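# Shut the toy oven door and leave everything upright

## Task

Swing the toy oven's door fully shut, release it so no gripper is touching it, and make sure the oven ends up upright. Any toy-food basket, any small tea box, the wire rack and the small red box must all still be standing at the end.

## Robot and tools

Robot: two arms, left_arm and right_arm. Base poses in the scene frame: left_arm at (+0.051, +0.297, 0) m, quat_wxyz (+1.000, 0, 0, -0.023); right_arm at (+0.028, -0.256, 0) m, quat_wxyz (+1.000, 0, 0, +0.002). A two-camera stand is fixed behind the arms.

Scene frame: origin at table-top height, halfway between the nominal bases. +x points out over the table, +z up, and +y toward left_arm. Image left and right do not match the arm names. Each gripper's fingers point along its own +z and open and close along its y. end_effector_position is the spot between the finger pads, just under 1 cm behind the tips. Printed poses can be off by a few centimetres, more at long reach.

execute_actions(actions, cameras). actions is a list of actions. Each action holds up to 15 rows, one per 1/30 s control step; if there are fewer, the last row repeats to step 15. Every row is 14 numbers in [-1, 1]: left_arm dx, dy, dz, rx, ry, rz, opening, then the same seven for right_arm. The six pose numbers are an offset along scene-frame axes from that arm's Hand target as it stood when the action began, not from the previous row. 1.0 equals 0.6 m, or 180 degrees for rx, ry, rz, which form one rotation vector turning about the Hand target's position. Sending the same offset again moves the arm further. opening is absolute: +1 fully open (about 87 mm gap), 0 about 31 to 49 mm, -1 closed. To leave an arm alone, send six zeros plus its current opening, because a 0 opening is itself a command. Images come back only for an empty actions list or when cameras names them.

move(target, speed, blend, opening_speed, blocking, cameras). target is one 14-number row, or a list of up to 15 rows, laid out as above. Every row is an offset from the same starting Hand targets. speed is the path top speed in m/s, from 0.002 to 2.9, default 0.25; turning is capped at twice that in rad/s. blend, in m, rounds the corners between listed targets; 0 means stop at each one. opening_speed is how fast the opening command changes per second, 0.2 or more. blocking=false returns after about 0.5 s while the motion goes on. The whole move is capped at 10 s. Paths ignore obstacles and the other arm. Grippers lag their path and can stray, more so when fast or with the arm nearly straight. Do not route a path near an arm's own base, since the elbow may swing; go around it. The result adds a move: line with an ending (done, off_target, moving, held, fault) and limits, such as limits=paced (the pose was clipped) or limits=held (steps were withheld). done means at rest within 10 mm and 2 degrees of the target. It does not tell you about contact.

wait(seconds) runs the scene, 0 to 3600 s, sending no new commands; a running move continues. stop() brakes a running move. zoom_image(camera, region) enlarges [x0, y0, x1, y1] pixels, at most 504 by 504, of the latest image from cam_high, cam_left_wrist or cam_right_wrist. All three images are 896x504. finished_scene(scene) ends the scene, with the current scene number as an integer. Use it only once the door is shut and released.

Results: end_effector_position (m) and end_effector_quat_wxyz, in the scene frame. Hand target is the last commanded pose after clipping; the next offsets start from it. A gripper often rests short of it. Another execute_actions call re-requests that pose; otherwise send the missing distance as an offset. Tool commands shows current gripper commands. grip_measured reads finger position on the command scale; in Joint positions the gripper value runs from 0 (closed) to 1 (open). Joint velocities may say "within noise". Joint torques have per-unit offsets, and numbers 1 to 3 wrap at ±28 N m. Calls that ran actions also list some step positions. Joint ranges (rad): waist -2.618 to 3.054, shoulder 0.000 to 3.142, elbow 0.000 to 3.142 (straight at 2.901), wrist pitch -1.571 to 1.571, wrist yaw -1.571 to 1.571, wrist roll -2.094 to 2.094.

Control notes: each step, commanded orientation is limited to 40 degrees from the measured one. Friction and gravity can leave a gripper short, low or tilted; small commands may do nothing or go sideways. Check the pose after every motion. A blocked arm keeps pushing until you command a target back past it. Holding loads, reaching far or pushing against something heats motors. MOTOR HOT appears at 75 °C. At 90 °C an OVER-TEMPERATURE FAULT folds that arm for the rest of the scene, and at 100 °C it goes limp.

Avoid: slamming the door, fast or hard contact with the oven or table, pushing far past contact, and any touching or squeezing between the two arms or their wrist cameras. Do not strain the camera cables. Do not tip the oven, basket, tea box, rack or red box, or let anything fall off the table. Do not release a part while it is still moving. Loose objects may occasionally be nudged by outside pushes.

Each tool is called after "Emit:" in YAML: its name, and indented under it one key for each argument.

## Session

Emit:
execute_actions:
  actions: []

Emit:
zoom_image:
  camera: "cam_high"
  region: [370, 150, 670, 420]

Scene clock: 0.00 s.
left_arm: end_effector_position=(+0.4271, +0.3216, +0.0365) grip_measured=+1.000 end_effector_quat_wxyz=(+0.519, -0.049, +0.849, +0.085) | right_arm: end_effector_position=(+0.3957, -0.2912, +0.0342) grip_measured=+1.000 end_effector_quat_wxyz=(+0.512, +0.064, +0.854, -0.070)
Joint positions: left_arm=[0.002 1.541 0.438 0.627 -0.235 -0.015 1] | right_arm=[-0.023 1.507 0.419 0.596 0.169 0.029 1]
Joint velocities: within noise
Joint torques (N m): no reading
Heat: left arm: 33 °C; right arm: 29 °C.
Hand target: left_arm +0.4310, +0.3215, +0.0428; +0.527, -0.050, +0.844, +0.084 | right_arm +0.4003, -0.2913, +0.0412; +0.521, +0.064, +0.848, -0.070
Tool commands: left_gripper/opening=+1.0 right_gripper/opening=+1.0
camera_calibration:
cam_left_wrist: T_world_to_cam=[[0.17195, -0.98109, -0.08882, 0.24279], [-0.96012, -0.14672, -0.23801, 0.48847], [0.22047, 0.1262, -0.96719, 0.04239]] pos_world=[0.41789, 0.30452, 0.17882]
cam_right_wrist: T_world_to_cam=[[-0.20962, -0.97722, 0.03313, -0.20215], [-0.95876, 0.19877, -0.20316, 0.46382], [0.19195, -0.07435, -0.97858, 0.08571]] pos_world=[0.38586, -0.28336, 0.1848]

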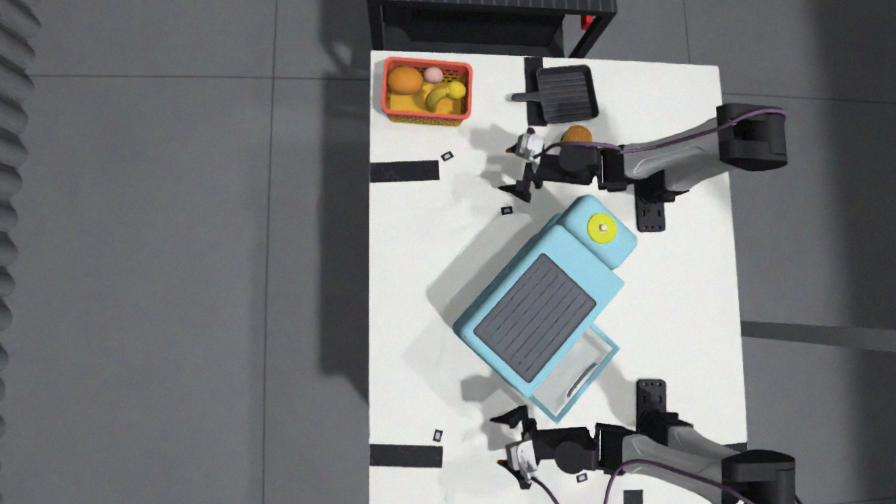

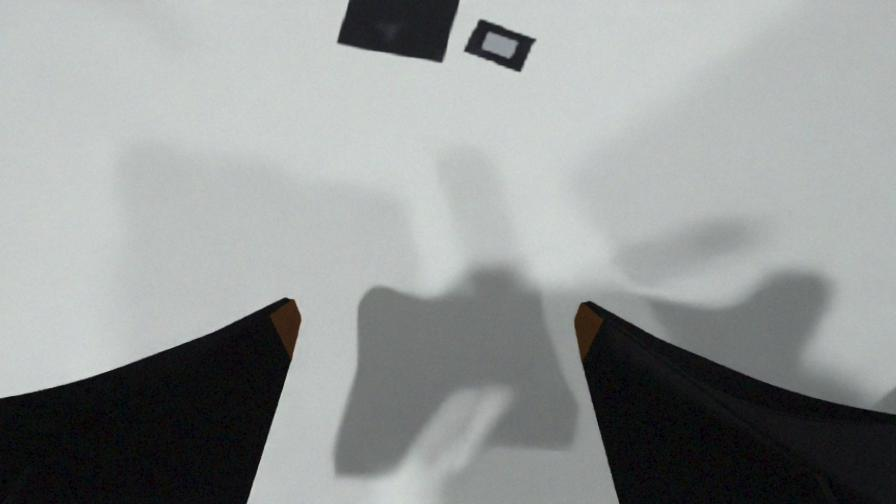

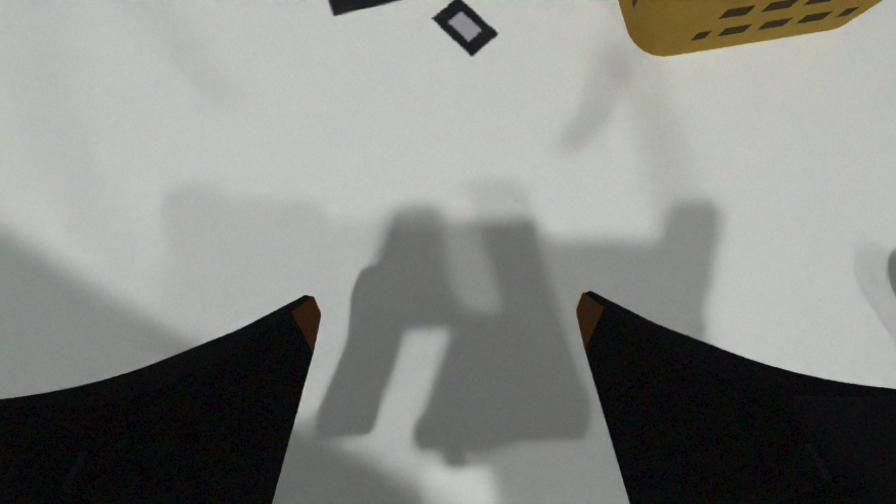

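Scaled by 1.680 from the camera's image (finer frame: 1280x720).

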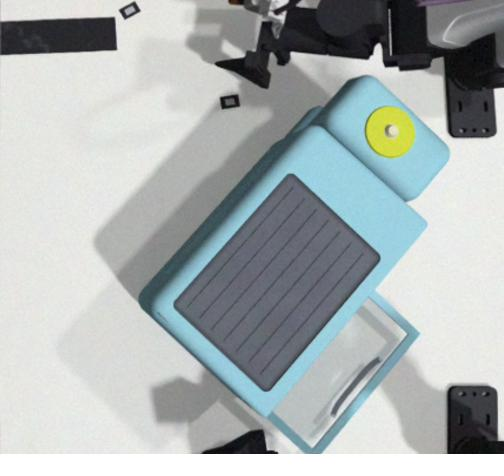

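Emit:
move:
  target:
    - [0,0,0,0,0,0,1,-0.034,0.069,0.465,0,0,0,-1]
    - [0,0,0,0,0,0,1,-0.167,0.402,0.465,0.0212,-0.0524,0.1706,-1]
    - [0,0,0,0,0,0,1,-0.42,0.64,0.3,0.0212,-0.0524,0.1706,-1]
  speed: 0.3
  blend: [0.04,0.04,0]
  cameras: ["cam_high","cam_right_wrist"]

Scene clock: 5.57 s.
left_arm: end_effector_position=(+0.4271, +0.3216, +0.0365) grip_measured=+1.000 end_effector_quat_wxyz=(+0.519, -0.049, +0.849, +0.085) | right_arm: end_effector_position=(+0.1475, +0.0882, +0.2125) grip_measured=-0.999 end_effector_quat_wxyz=(+0.582, -0.154, +0.793, +0.097)
Joint positions: left_arm=[0.002 1.541 0.438 0.627 -0.235 -0.015 1] | right_arm=[1.655 1.469 1.176 -0.585 1.164 0.809 0.001]
Joint torques (N m): left_arm=[-0.05 -5.65 6.22 2.03 -0.16 0] | right_arm=[-0.66 -4.72 11.18 1.35 0.47 0.28]
Heat: left arm: 34 °C; right arm: 30 °C.
Hand target: left_arm +0.4310, +0.3215, +0.0428; +0.527, -0.050, +0.844, +0.084 | right_arm +0.1482, +0.0927, +0.2212; +0.586, -0.140, +0.791, +0.104
Off the commanded pose: left_arm 0.007 m, 1 deg | right_arm 0.010 m, 2 deg.
move: done
cam_right_wrist: T_world_to_cam=[[0.33281, -0.94299, -0.00052, 0.0347], [-0.87608, -0.30899, -0.37015, 0.25472], [0.34889, 0.12364, -0.92897, 0.28489]] pos_world=[0.11221, 0.0762, 0.35896]

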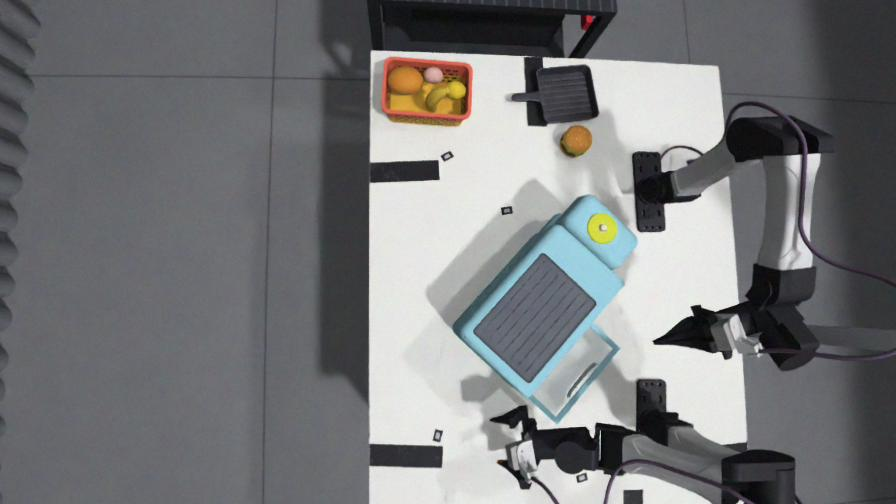

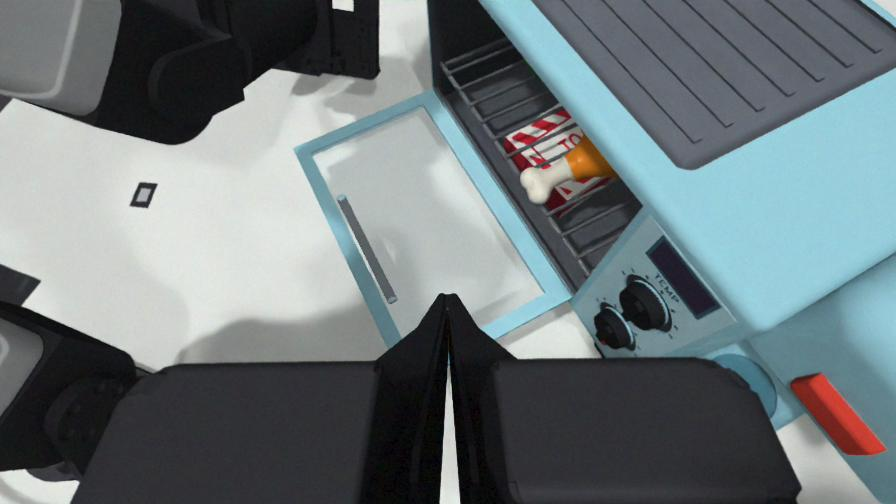

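Emit:
move:
  target:
    - [0,0,0,0,0,0,1,-0.03,0,-0.285,0,0,0,-1]
    - [0,0,0,0,0,0,1,-0.005,0.012,-0.33,0,0,0,-1]
    - [0,0,0,0,0,0,1,0.081,0.044,-0.332,0,0,0,-1]
    - [0,0,0,0,0,0,1,0.085,0.044,-0.252,0,0,0,-1]
  speed: [0.25,0.12,0.08,0.08]
  blend: [0.01,0.005,0.005,0]
  cameras: ["cam_high","cam_right_wrist"]

Scene clock: 8.77 s.
left_arm: end_effector_position=(+0.4274, +0.3216, +0.0369) grip_measured=+1.000 end_effector_quat_wxyz=(+0.520, -0.050, +0.848, +0.085) | right_arm: end_effector_position=(+0.1864, +0.1051, +0.0406) grip_measured=-0.999 end_effector_quat_wxyz=(+0.567, -0.185, +0.799, +0.076)
Joint positions: left_arm=[0.002 1.541 0.438 0.628 -0.235 -0.017 1] | right_arm=[1.515 1.804 0.767 0.297 1.035 0.572 0]
Joint torques (N m): left_arm=[-0.06 -5.63 6.2 2.01 -0.16 0.01] | right_arm=[-3.03 -10.58 10.3 2.02 0.5 0.12]
Heat: left arm: 34 °C; right arm: 30 °C.
Hand target: left_arm +0.4310, +0.3215, +0.0427; +0.527, -0.050, +0.844, +0.084 | right_arm +0.1992, +0.1192, +0.0701; +0.586, -0.140, +0.791, +0.104
Off the commanded pose: left_arm 0.007 m, 1 deg | right_arm 0.035 m, 7 deg.
move: off_target (right_arm)
cam_right_wrist: T_world_to_cam=[[0.35798, -0.9316, 0.06305, 0.02909], [-0.8732, -0.35793, -0.33077, 0.23342], [0.33071, 0.06335, -0.9416, 0.11967]] pos_world=[0.15383, 0.10307, 0.18805]

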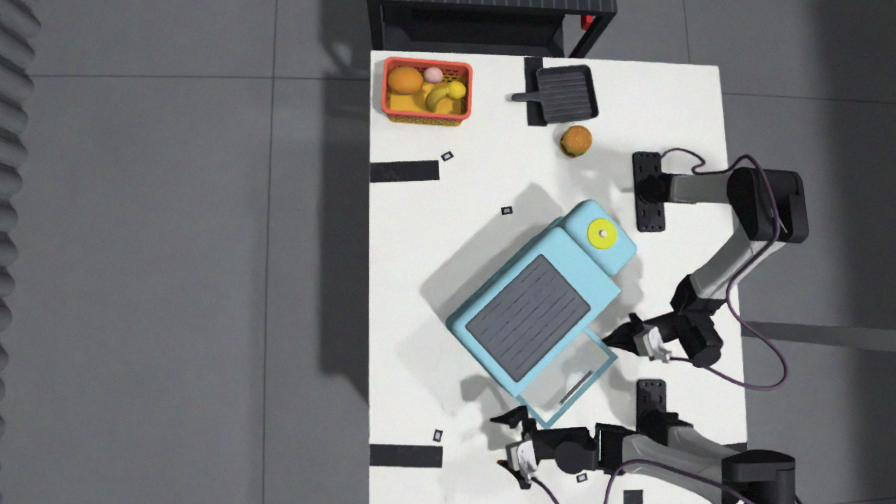

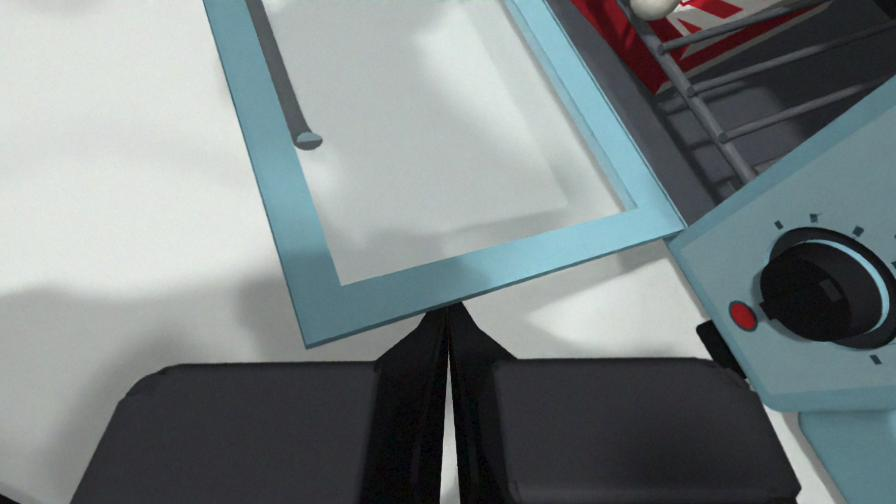

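Emit:
move:
  target:
    - [0,0,0,0,0,0,1,-0.015,-0.012,-0.077,0,0,0,-1]
    - [0,0,0,0,0,0,1,-0.099,-0.032,-0.077,0,0,0,-1]
    - [0,0,0,0,0,0,1,-0.099,0.01,-0.077,0,0,0,-1]
    - [0,0,0,0,0,0,1,-0.003,0.047,-0.077,0,0,0,-1]
    - [0,0,0,0,0,0,1,-0.003,0.045,0.0165,0,0,0,-1]
    - [0,0,0,0,0,0,1,0.015,0.033,0.067,0,0,0,-1]
  speed: [0.08,0.12,0.12,0.1,0.08,0.08]
  blend: [0.005,0.005,0.005,0.003,0.01,0]
  cameras: ["cam_high","cam_right_wrist"]

Scene clock: 12.97 s.
left_arm: end_effector_position=(+0.4323, +0.3211, +0.0435) grip_measured=+1.000 end_effector_quat_wxyz=(+0.534, -0.055, +0.840, +0.081) | right_arm: end_effector_position=(+0.1863, +0.1173, +0.0560) grip_measured=-0.999 end_effector_quat_wxyz=(+0.540, -0.218, +0.811, +0.060)
Joint positions: left_arm=[0.002 1.541 0.438 0.661 -0.235 -0.024 1] | right_arm=[1.498 1.784 0.894 0.08 0.97 0.561 0]
Joint torques (N m): left_arm=[-0.05 -5.63 6.16 1.7 -0.16 0.08] | right_arm=[-3.3 -12.9 12.85 2.42 1.03 0.13]
Heat: left arm: 35 °C; right arm: 31 °C.
Hand target: left_arm +0.4310, +0.3215, +0.0427; +0.527, -0.050, +0.844, +0.084 | right_arm +0.2083, +0.1389, +0.1102; +0.586, -0.140, +0.791, +0.104
Off the commanded pose: left_arm 0.002 m, 1 deg | right_arm 0.062 m, 12 deg.
move: off_target (right_arm)
cam_right_wrist: T_world_to_cam=[[0.39317, -0.91217, 0.11564, 0.0278], [-0.87387, -0.40982, -0.26153, 0.24514], [0.28595, 0.00177, -0.95824, 0.14999]] pos_world=[0.1604, 0.12555, 0.20463]

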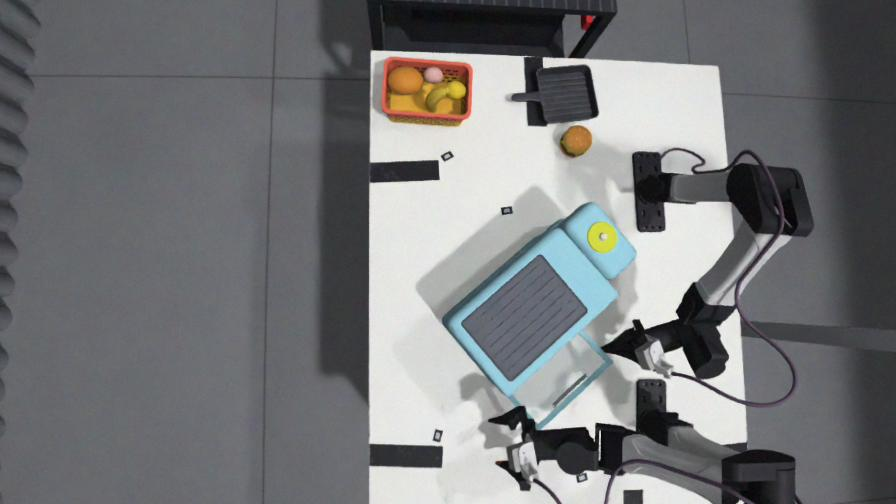

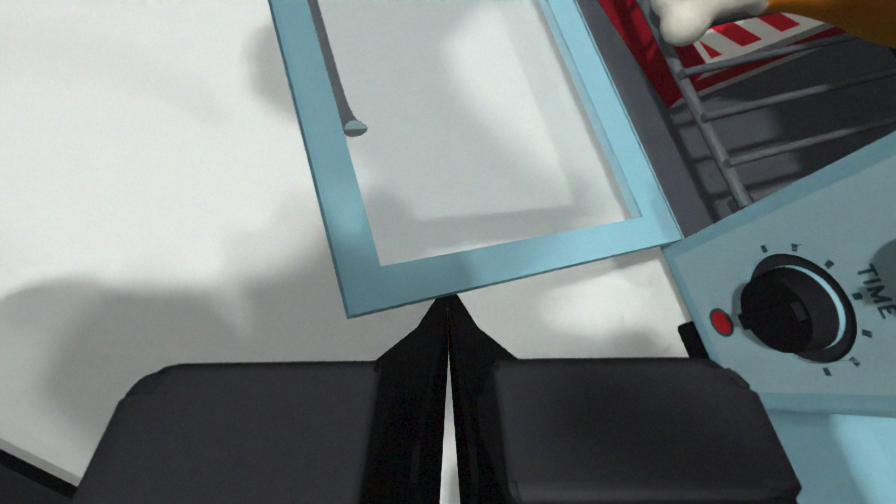

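Emit:
move:
  target:
    - [0,0.12,0.03,0,0,0,1,-0.08,-0.05,-0.13,0,0,0,-1]
    - [0,0.15,0.2,0,0,0,1,-0.14,-0.05,-0.05,0,0,0,-1]
  speed: 0.15
  blend: [0.01,0]
  cameras: ["cam_high","cam_right_wrist"]

Emit:
zoom_image:
  camera: "cam_high"
  region: [430, 180, 680, 440]

Scene clock: 15.57 s.
left_arm: end_effector_position=(+0.4277, +0.4099, +0.1465) grip_measured=+1.000 end_effector_quat_wxyz=(+0.514, -0.056, +0.852, +0.083) | right_arm: end_effector_position=(+0.1259, +0.1010, +0.0650) grip_measured=-0.999 end_effector_quat_wxyz=(+0.581, -0.159, +0.794, +0.085)
Joint positions: left_arm=[0.355 1.294 0.774 0.043 0.074 0.133 1] | right_arm=[1.721 1.765 0.892 -0.179 1.204 0.968 0]
Joint torques (N m): left_arm=[0.5 -5.89 9.84 1.87 0.07 0.07] | right_arm=[-0.21 -9.14 9.33 1.19 0.56 0.29]
Heat: left arm: 35 °C; right arm: 31 °C.
Hand target: left_arm +0.4310, +0.4114, +0.1629; +0.527, -0.050, +0.844, +0.084 | right_arm +0.1243, +0.1089, +0.0802; +0.586, -0.140, +0.791, +0.104
Off the commanded pose: left_arm 0.017 m, 2 deg | right_arm 0.017 m, 3 deg.
move: off_target (left_arm, right_arm)
cam_right_wrist: T_world_to_cam=[[0.32718, -0.94465, 0.02438, 0.05315], [-0.87727, -0.31323, -0.36372, 0.1854], [0.35122, 0.09761, -0.93119, 0.1562]] pos_world=[0.0904, 0.09304, 0.21159]

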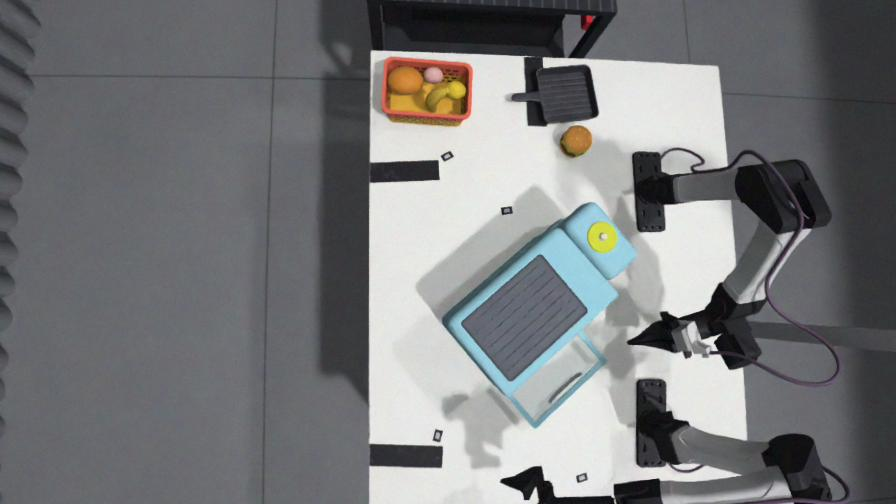

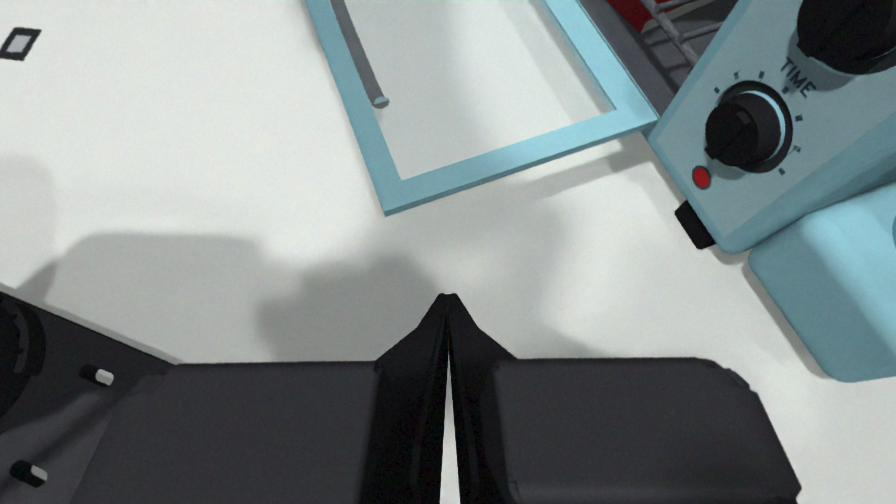

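Scaled by 1.938 from the camera's image (finer frame: 1280x720).

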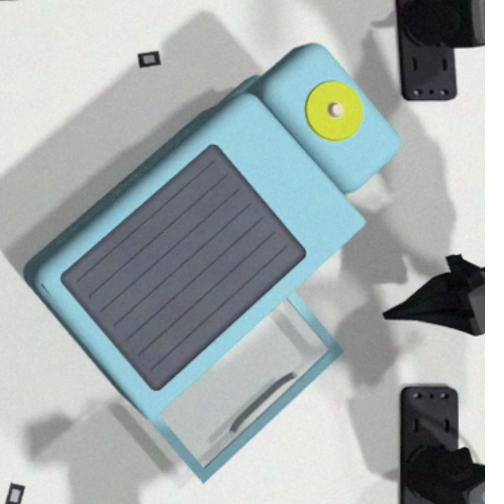

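Emit:
move:
  target:
    - [0,0,0,0,0,0,1,0.03,0.028,-0.104,0,0,0,-1]
    - [0,0,0,0,0,0,1,0.131,0.066,-0.105,0,0,0,-1]
    - [0,0,0,0,0,0,1,0.131,0.064,-0.02,0,0,0,-1]
  speed: [0.12,0.08,0.08]
  blend: [0,0,0]
  cameras: ["cam_high","cam_right_wrist"]

Scene clock: 19.60 s.
left_arm: end_effector_position=(+0.4277, +0.4099, +0.1465) grip_measured=+1.000 end_effector_quat_wxyz=(+0.514, -0.056, +0.852, +0.083) | right_arm: end_effector_position=(+0.1936, +0.1335, +0.0397) grip_measured=-0.999 end_effector_quat_wxyz=(+0.571, -0.178, +0.798, +0.075)
Joint positions: left_arm=[0.355 1.294 0.774 0.043 0.075 0.134 1] | right_arm=[1.502 1.902 0.888 0.289 1.04 0.564 0]
Joint torques (N m): left_arm=[0.49 -5.87 9.84 1.88 0.07 0.06] | right_arm=[-2.25 -11.66 10.35 1.9 0.4 0.15]
Heat: left arm: 36 °C; right arm: 31 °C.
Hand target: left_arm +0.4310, +0.4114, +0.1629; +0.527, -0.050, +0.844, +0.084 | right_arm +0.2028, +0.1474, +0.0683; +0.586, -0.140, +0.791, +0.104
Off the commanded pose: left_arm 0.017 m, 2 deg | right_arm 0.033 m, 6 deg.
move: off_target (right_arm)
cam_right_wrist: T_world_to_cam=[[0.3452, -0.93674, 0.05791, 0.0565], [-0.87564, -0.34366, -0.33936, 0.24852], [0.33779, 0.06644, -0.93887, 0.11287]] pos_world=[0.15998, 0.13084, 0.18704]

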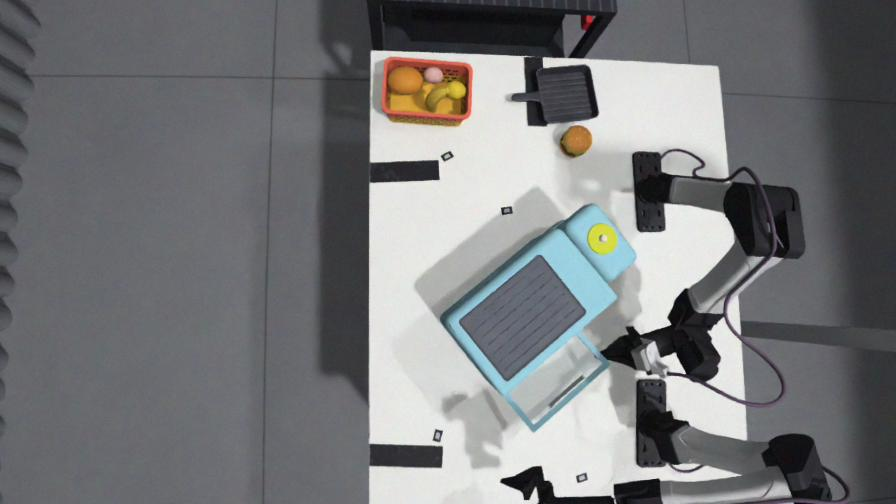

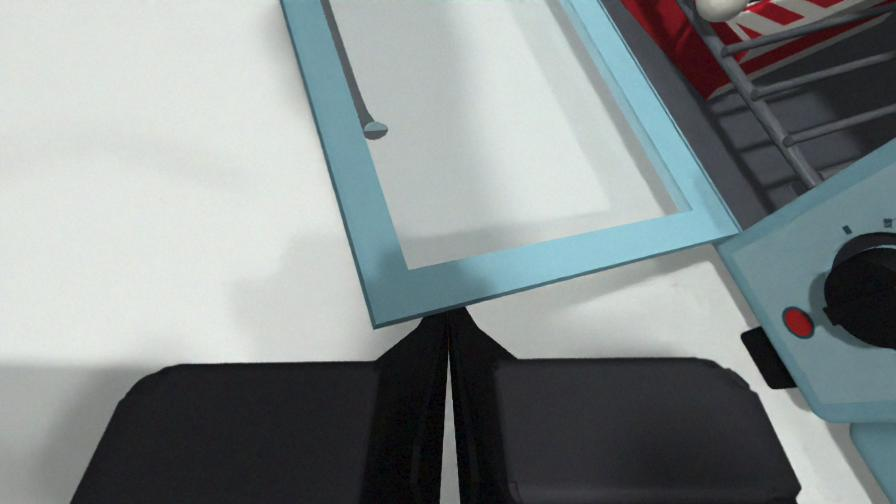

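Emit:
move:
  target:
    - [0,0,0,0,0,0,1,0,-0.005,0.06,0,0,0,-1]
  speed: 0.06
  cameras: ["cam_high","cam_right_wrist"]

Scene clock: 20.87 s.
left_arm: end_effector_position=(+0.4277, +0.4099, +0.1465) grip_measured=+1.000 end_effector_quat_wxyz=(+0.514, -0.056, +0.852, +0.083) | right_arm: end_effector_position=(+0.1969, +0.1359, +0.0794) grip_measured=-0.999 end_effector_quat_wxyz=(+0.575, -0.167, +0.797, +0.082)
Joint positions: left_arm=[0.355 1.294 0.774 0.043 0.075 0.134 1] | right_arm=[1.494 1.805 0.944 0.161 1.04 0.564 0]
Joint torques (N m): left_arm=[0.49 -5.89 9.84 1.88 0.07 0.07] | right_arm=[-1.62 -10.93 10.47 1.77 0.37 0.13]
Heat: left arm: 36 °C; right arm: 31 °C.
Hand target: left_arm +0.4310, +0.4114, +0.1629; +0.527, -0.050, +0.844, +0.084 | right_arm +0.2029, +0.1443, +0.1042; +0.586, -0.140, +0.791, +0.104
Off the commanded pose: left_arm 0.017 m, 2 deg | right_arm 0.027 m, 4 deg.
move: off_target (right_arm)
cam_right_wrist: T_world_to_cam=[[0.33743, -0.94068, 0.03546, 0.05919], [-0.87763, -0.32799, -0.34955, 0.26477], [0.34045, 0.08683, -0.93625, 0.14522]] pos_world=[0.16296, 0.12991, 0.22641]

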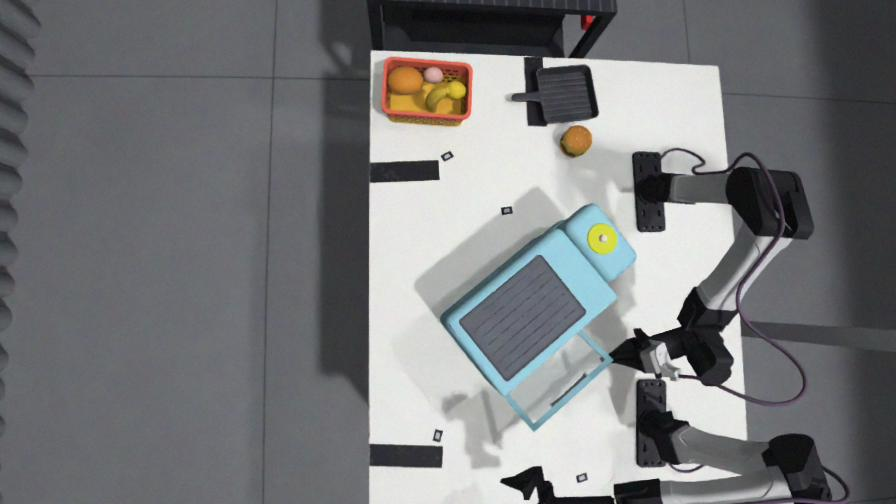

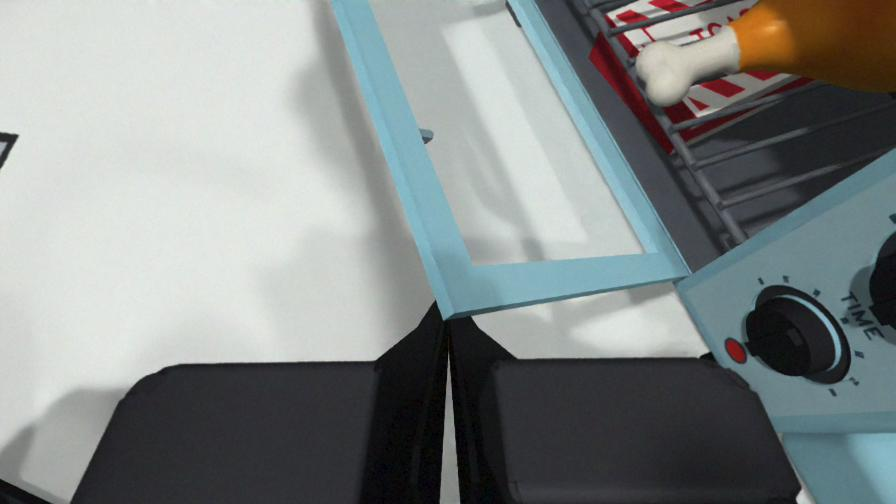

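Emit:
move:
  target:
    - [0,0,0,0,0,0,1,0.048,-0.015,0.06,0,0,0,-1]
    - [0,0,0,0,0,0,1,0.089,-0.065,0.105,0,0,0,-1]
    - [0,0,0,0,0,0,1,0.128,-0.098,0.113,0,0,0,-1]
  speed: 0.07
  blend: [0.01,0.01,0]
  cameras: ["cam_high","cam_right_wrist"]

Scene clock: 24.83 s.
left_arm: end_effector_position=(+0.4277, +0.4099, +0.1465) grip_measured=+1.000 end_effector_quat_wxyz=(+0.514, -0.056, +0.852, +0.083) | right_arm: end_effector_position=(+0.2786, +0.0858, +0.1617) grip_measured=-0.999 end_effector_quat_wxyz=(+0.578, -0.148, +0.797, +0.090)
Joint positions: left_arm=[0.355 1.294 0.774 0.043 0.075 0.134 1] | right_arm=[1.22 1.525 0.935 0.106 0.827 0.338 0]
Joint torques (N m): left_arm=[0.47 -5.89 9.84 1.88 0.07 0.07] | right_arm=[-1.14 -8.76 7.54 2.18 0.05 0.08]
Heat: left arm: 37 °C; right arm: 32 °C.
Hand target: left_arm +0.4310, +0.4114, +0.1629; +0.527, -0.050, +0.844, +0.084 | right_arm +0.2797, +0.0855, +0.1721; +0.586, -0.140, +0.791, +0.104
Off the commanded pose: left_arm 0.017 m, 2 deg | right_arm 0.010 m, 2 deg.
move: done
cam_right_wrist: T_world_to_cam=[[0.31597, -0.94876, 0.0027, -0.00658], [-0.88467, -0.29565, -0.36049, 0.34972], [0.34282, 0.11152, -0.93276, 0.19553]] pos_world=[0.24444, 0.07535, 0.30847]

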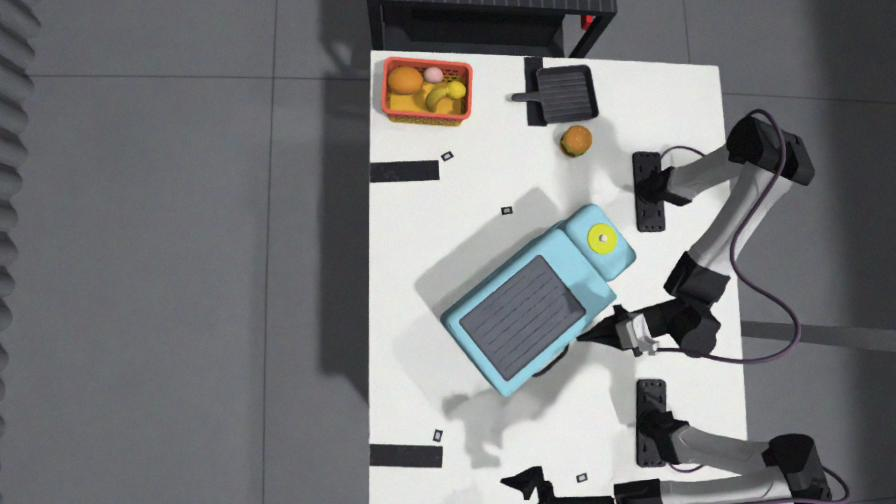

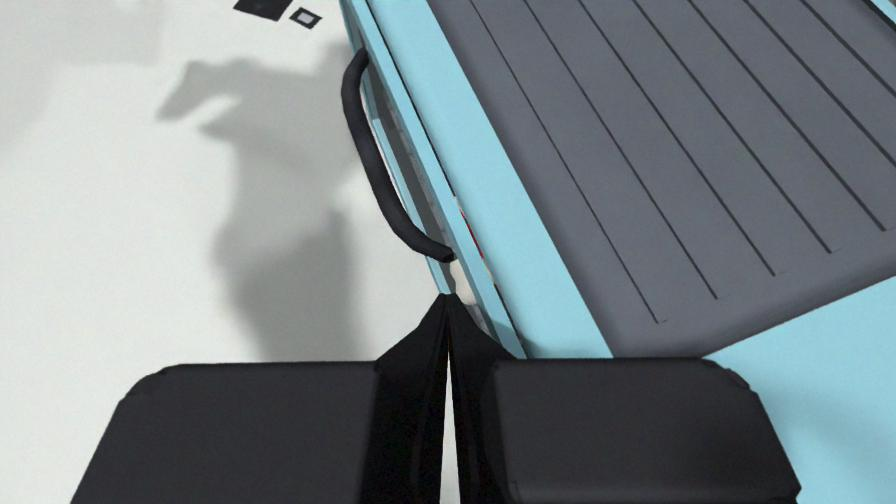

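Emit:
move:
  target: [0,0,0,0,0,0,1,0.022,-0.04,-0.02,0,0,0,-1]
  speed: 0.05
  cameras: []

Emit:
move:
  target: [0,0,0,0,0,0,1,-0.13,0.09,0.03,0,0,0,-1]
  speed: 0.06
  cameras: ["cam_high","cam_right_wrist"]

Emit:
zoom_image:
  camera: "cam_high"
  region: [470, 270, 630, 410]

Scene clock: 26.20 s.
left_arm: end_effector_position=(+0.4277, +0.4099, +0.1465) grip_measured=+1.000 end_effector_quat_wxyz=(+0.514, -0.056, +0.852, +0.083) | right_arm: end_effector_position=(+0.2835, +0.0778, +0.1641) grip_measured=-0.999 end_effector_quat_wxyz=(+0.583, -0.152, +0.788, +0.127)
Joint positions: left_arm=[0.355 1.294 0.774 0.043 0.075 0.134 1] | right_arm=[1.173 1.46 0.844 0.218 0.732 0.297 0]
Joint torques (N m): left_arm=[0.47 -5.9 9.84 1.88 0.07 0.07] | right_arm=[-3.36 -6.79 6.42 1.93 0.33 0.07]
Heat: left arm: 37 °C; right arm: 32 °C.
Hand target: left_arm +0.4310, +0.4114, +0.1629; +0.527, -0.050, +0.844, +0.084 | right_arm +0.2929, +0.0616, +0.1601; +0.586, -0.140, +0.791, +0.104
Off the commanded pose: left_arm 0.017 m, 2 deg | right_arm 0.019 m, 3 deg.
move: off_target (right_arm)

Scene clock: 28.53 s.
left_arm: end_effector_position=(+0.4277, +0.4099, +0.1465) grip_measured=+1.000 end_effector_quat_wxyz=(+0.514, -0.056, +0.852, +0.083) | right_arm: end_effector_position=(+0.2147, +0.1093, +0.1701) grip_measured=-0.999 end_effector_quat_wxyz=(+0.582, -0.152, +0.793, +0.096)
Joint positions: left_arm=[0.355 1.294 0.774 0.043 0.075 0.134 1] | right_arm=[1.435 1.543 1.012 -0.069 1.003 0.499 0]
Joint torques (N m): left_arm=[0.5 -5.89 9.85 1.88 0.07 0.07] | right_arm=[-0.24 -5.39 11.21 1.74 0.3 0.31]
Heat: left arm: 37 °C; right arm: 32 °C.
Hand target: left_arm +0.4310, +0.4114, +0.1629; +0.527, -0.050, +0.844, +0.084 | right_arm +0.2149, +0.1155, +0.1781; +0.586, -0.140, +0.791, +0.104
Off the commanded pose: left_arm 0.017 m, 2 deg | right_arm 0.010 m, 2 deg.
move: done
cam_right_wrist: T_world_to_cam=[[0.32933, -0.94421, -0.00243, 0.03345], [-0.87715, -0.30499, -0.37094, 0.30443], [0.34951, 0.12429, -0.92865, 0.21918]] pos_world=[0.17941, 0.09719, 0.31655]

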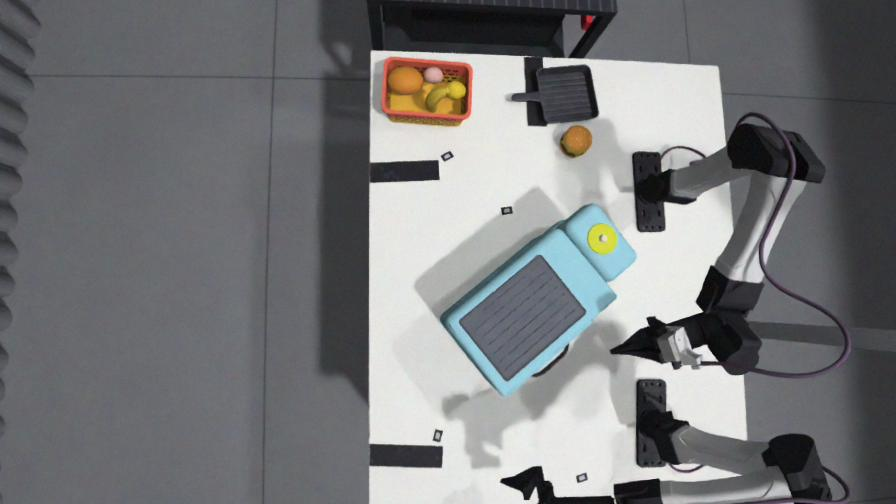

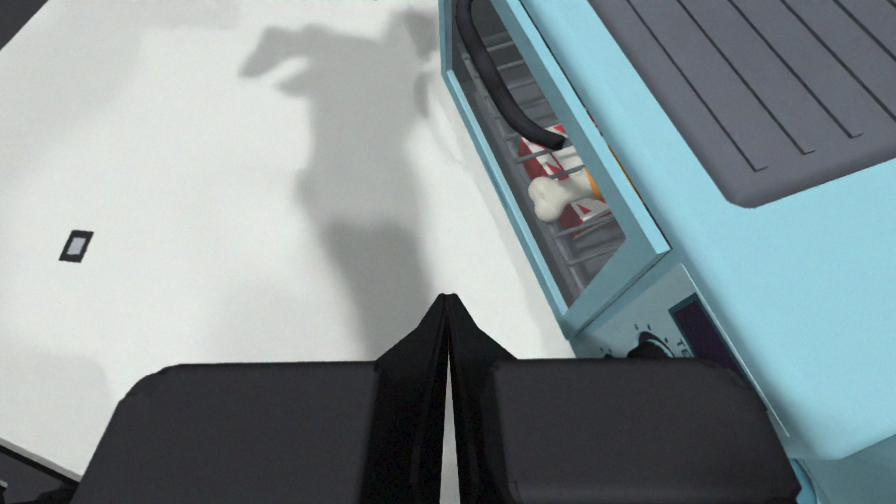

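Scaled by 3.150 from the camera's image (finer frame: 1280x720).

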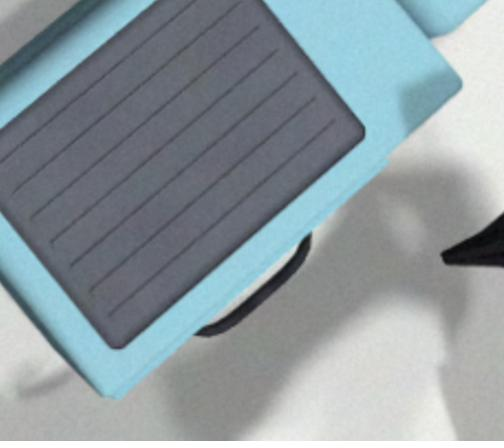

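Same resting state as the successful scene 2.

Emit:
finished_scene:
  scene: 3

The scene is finished: the task was done.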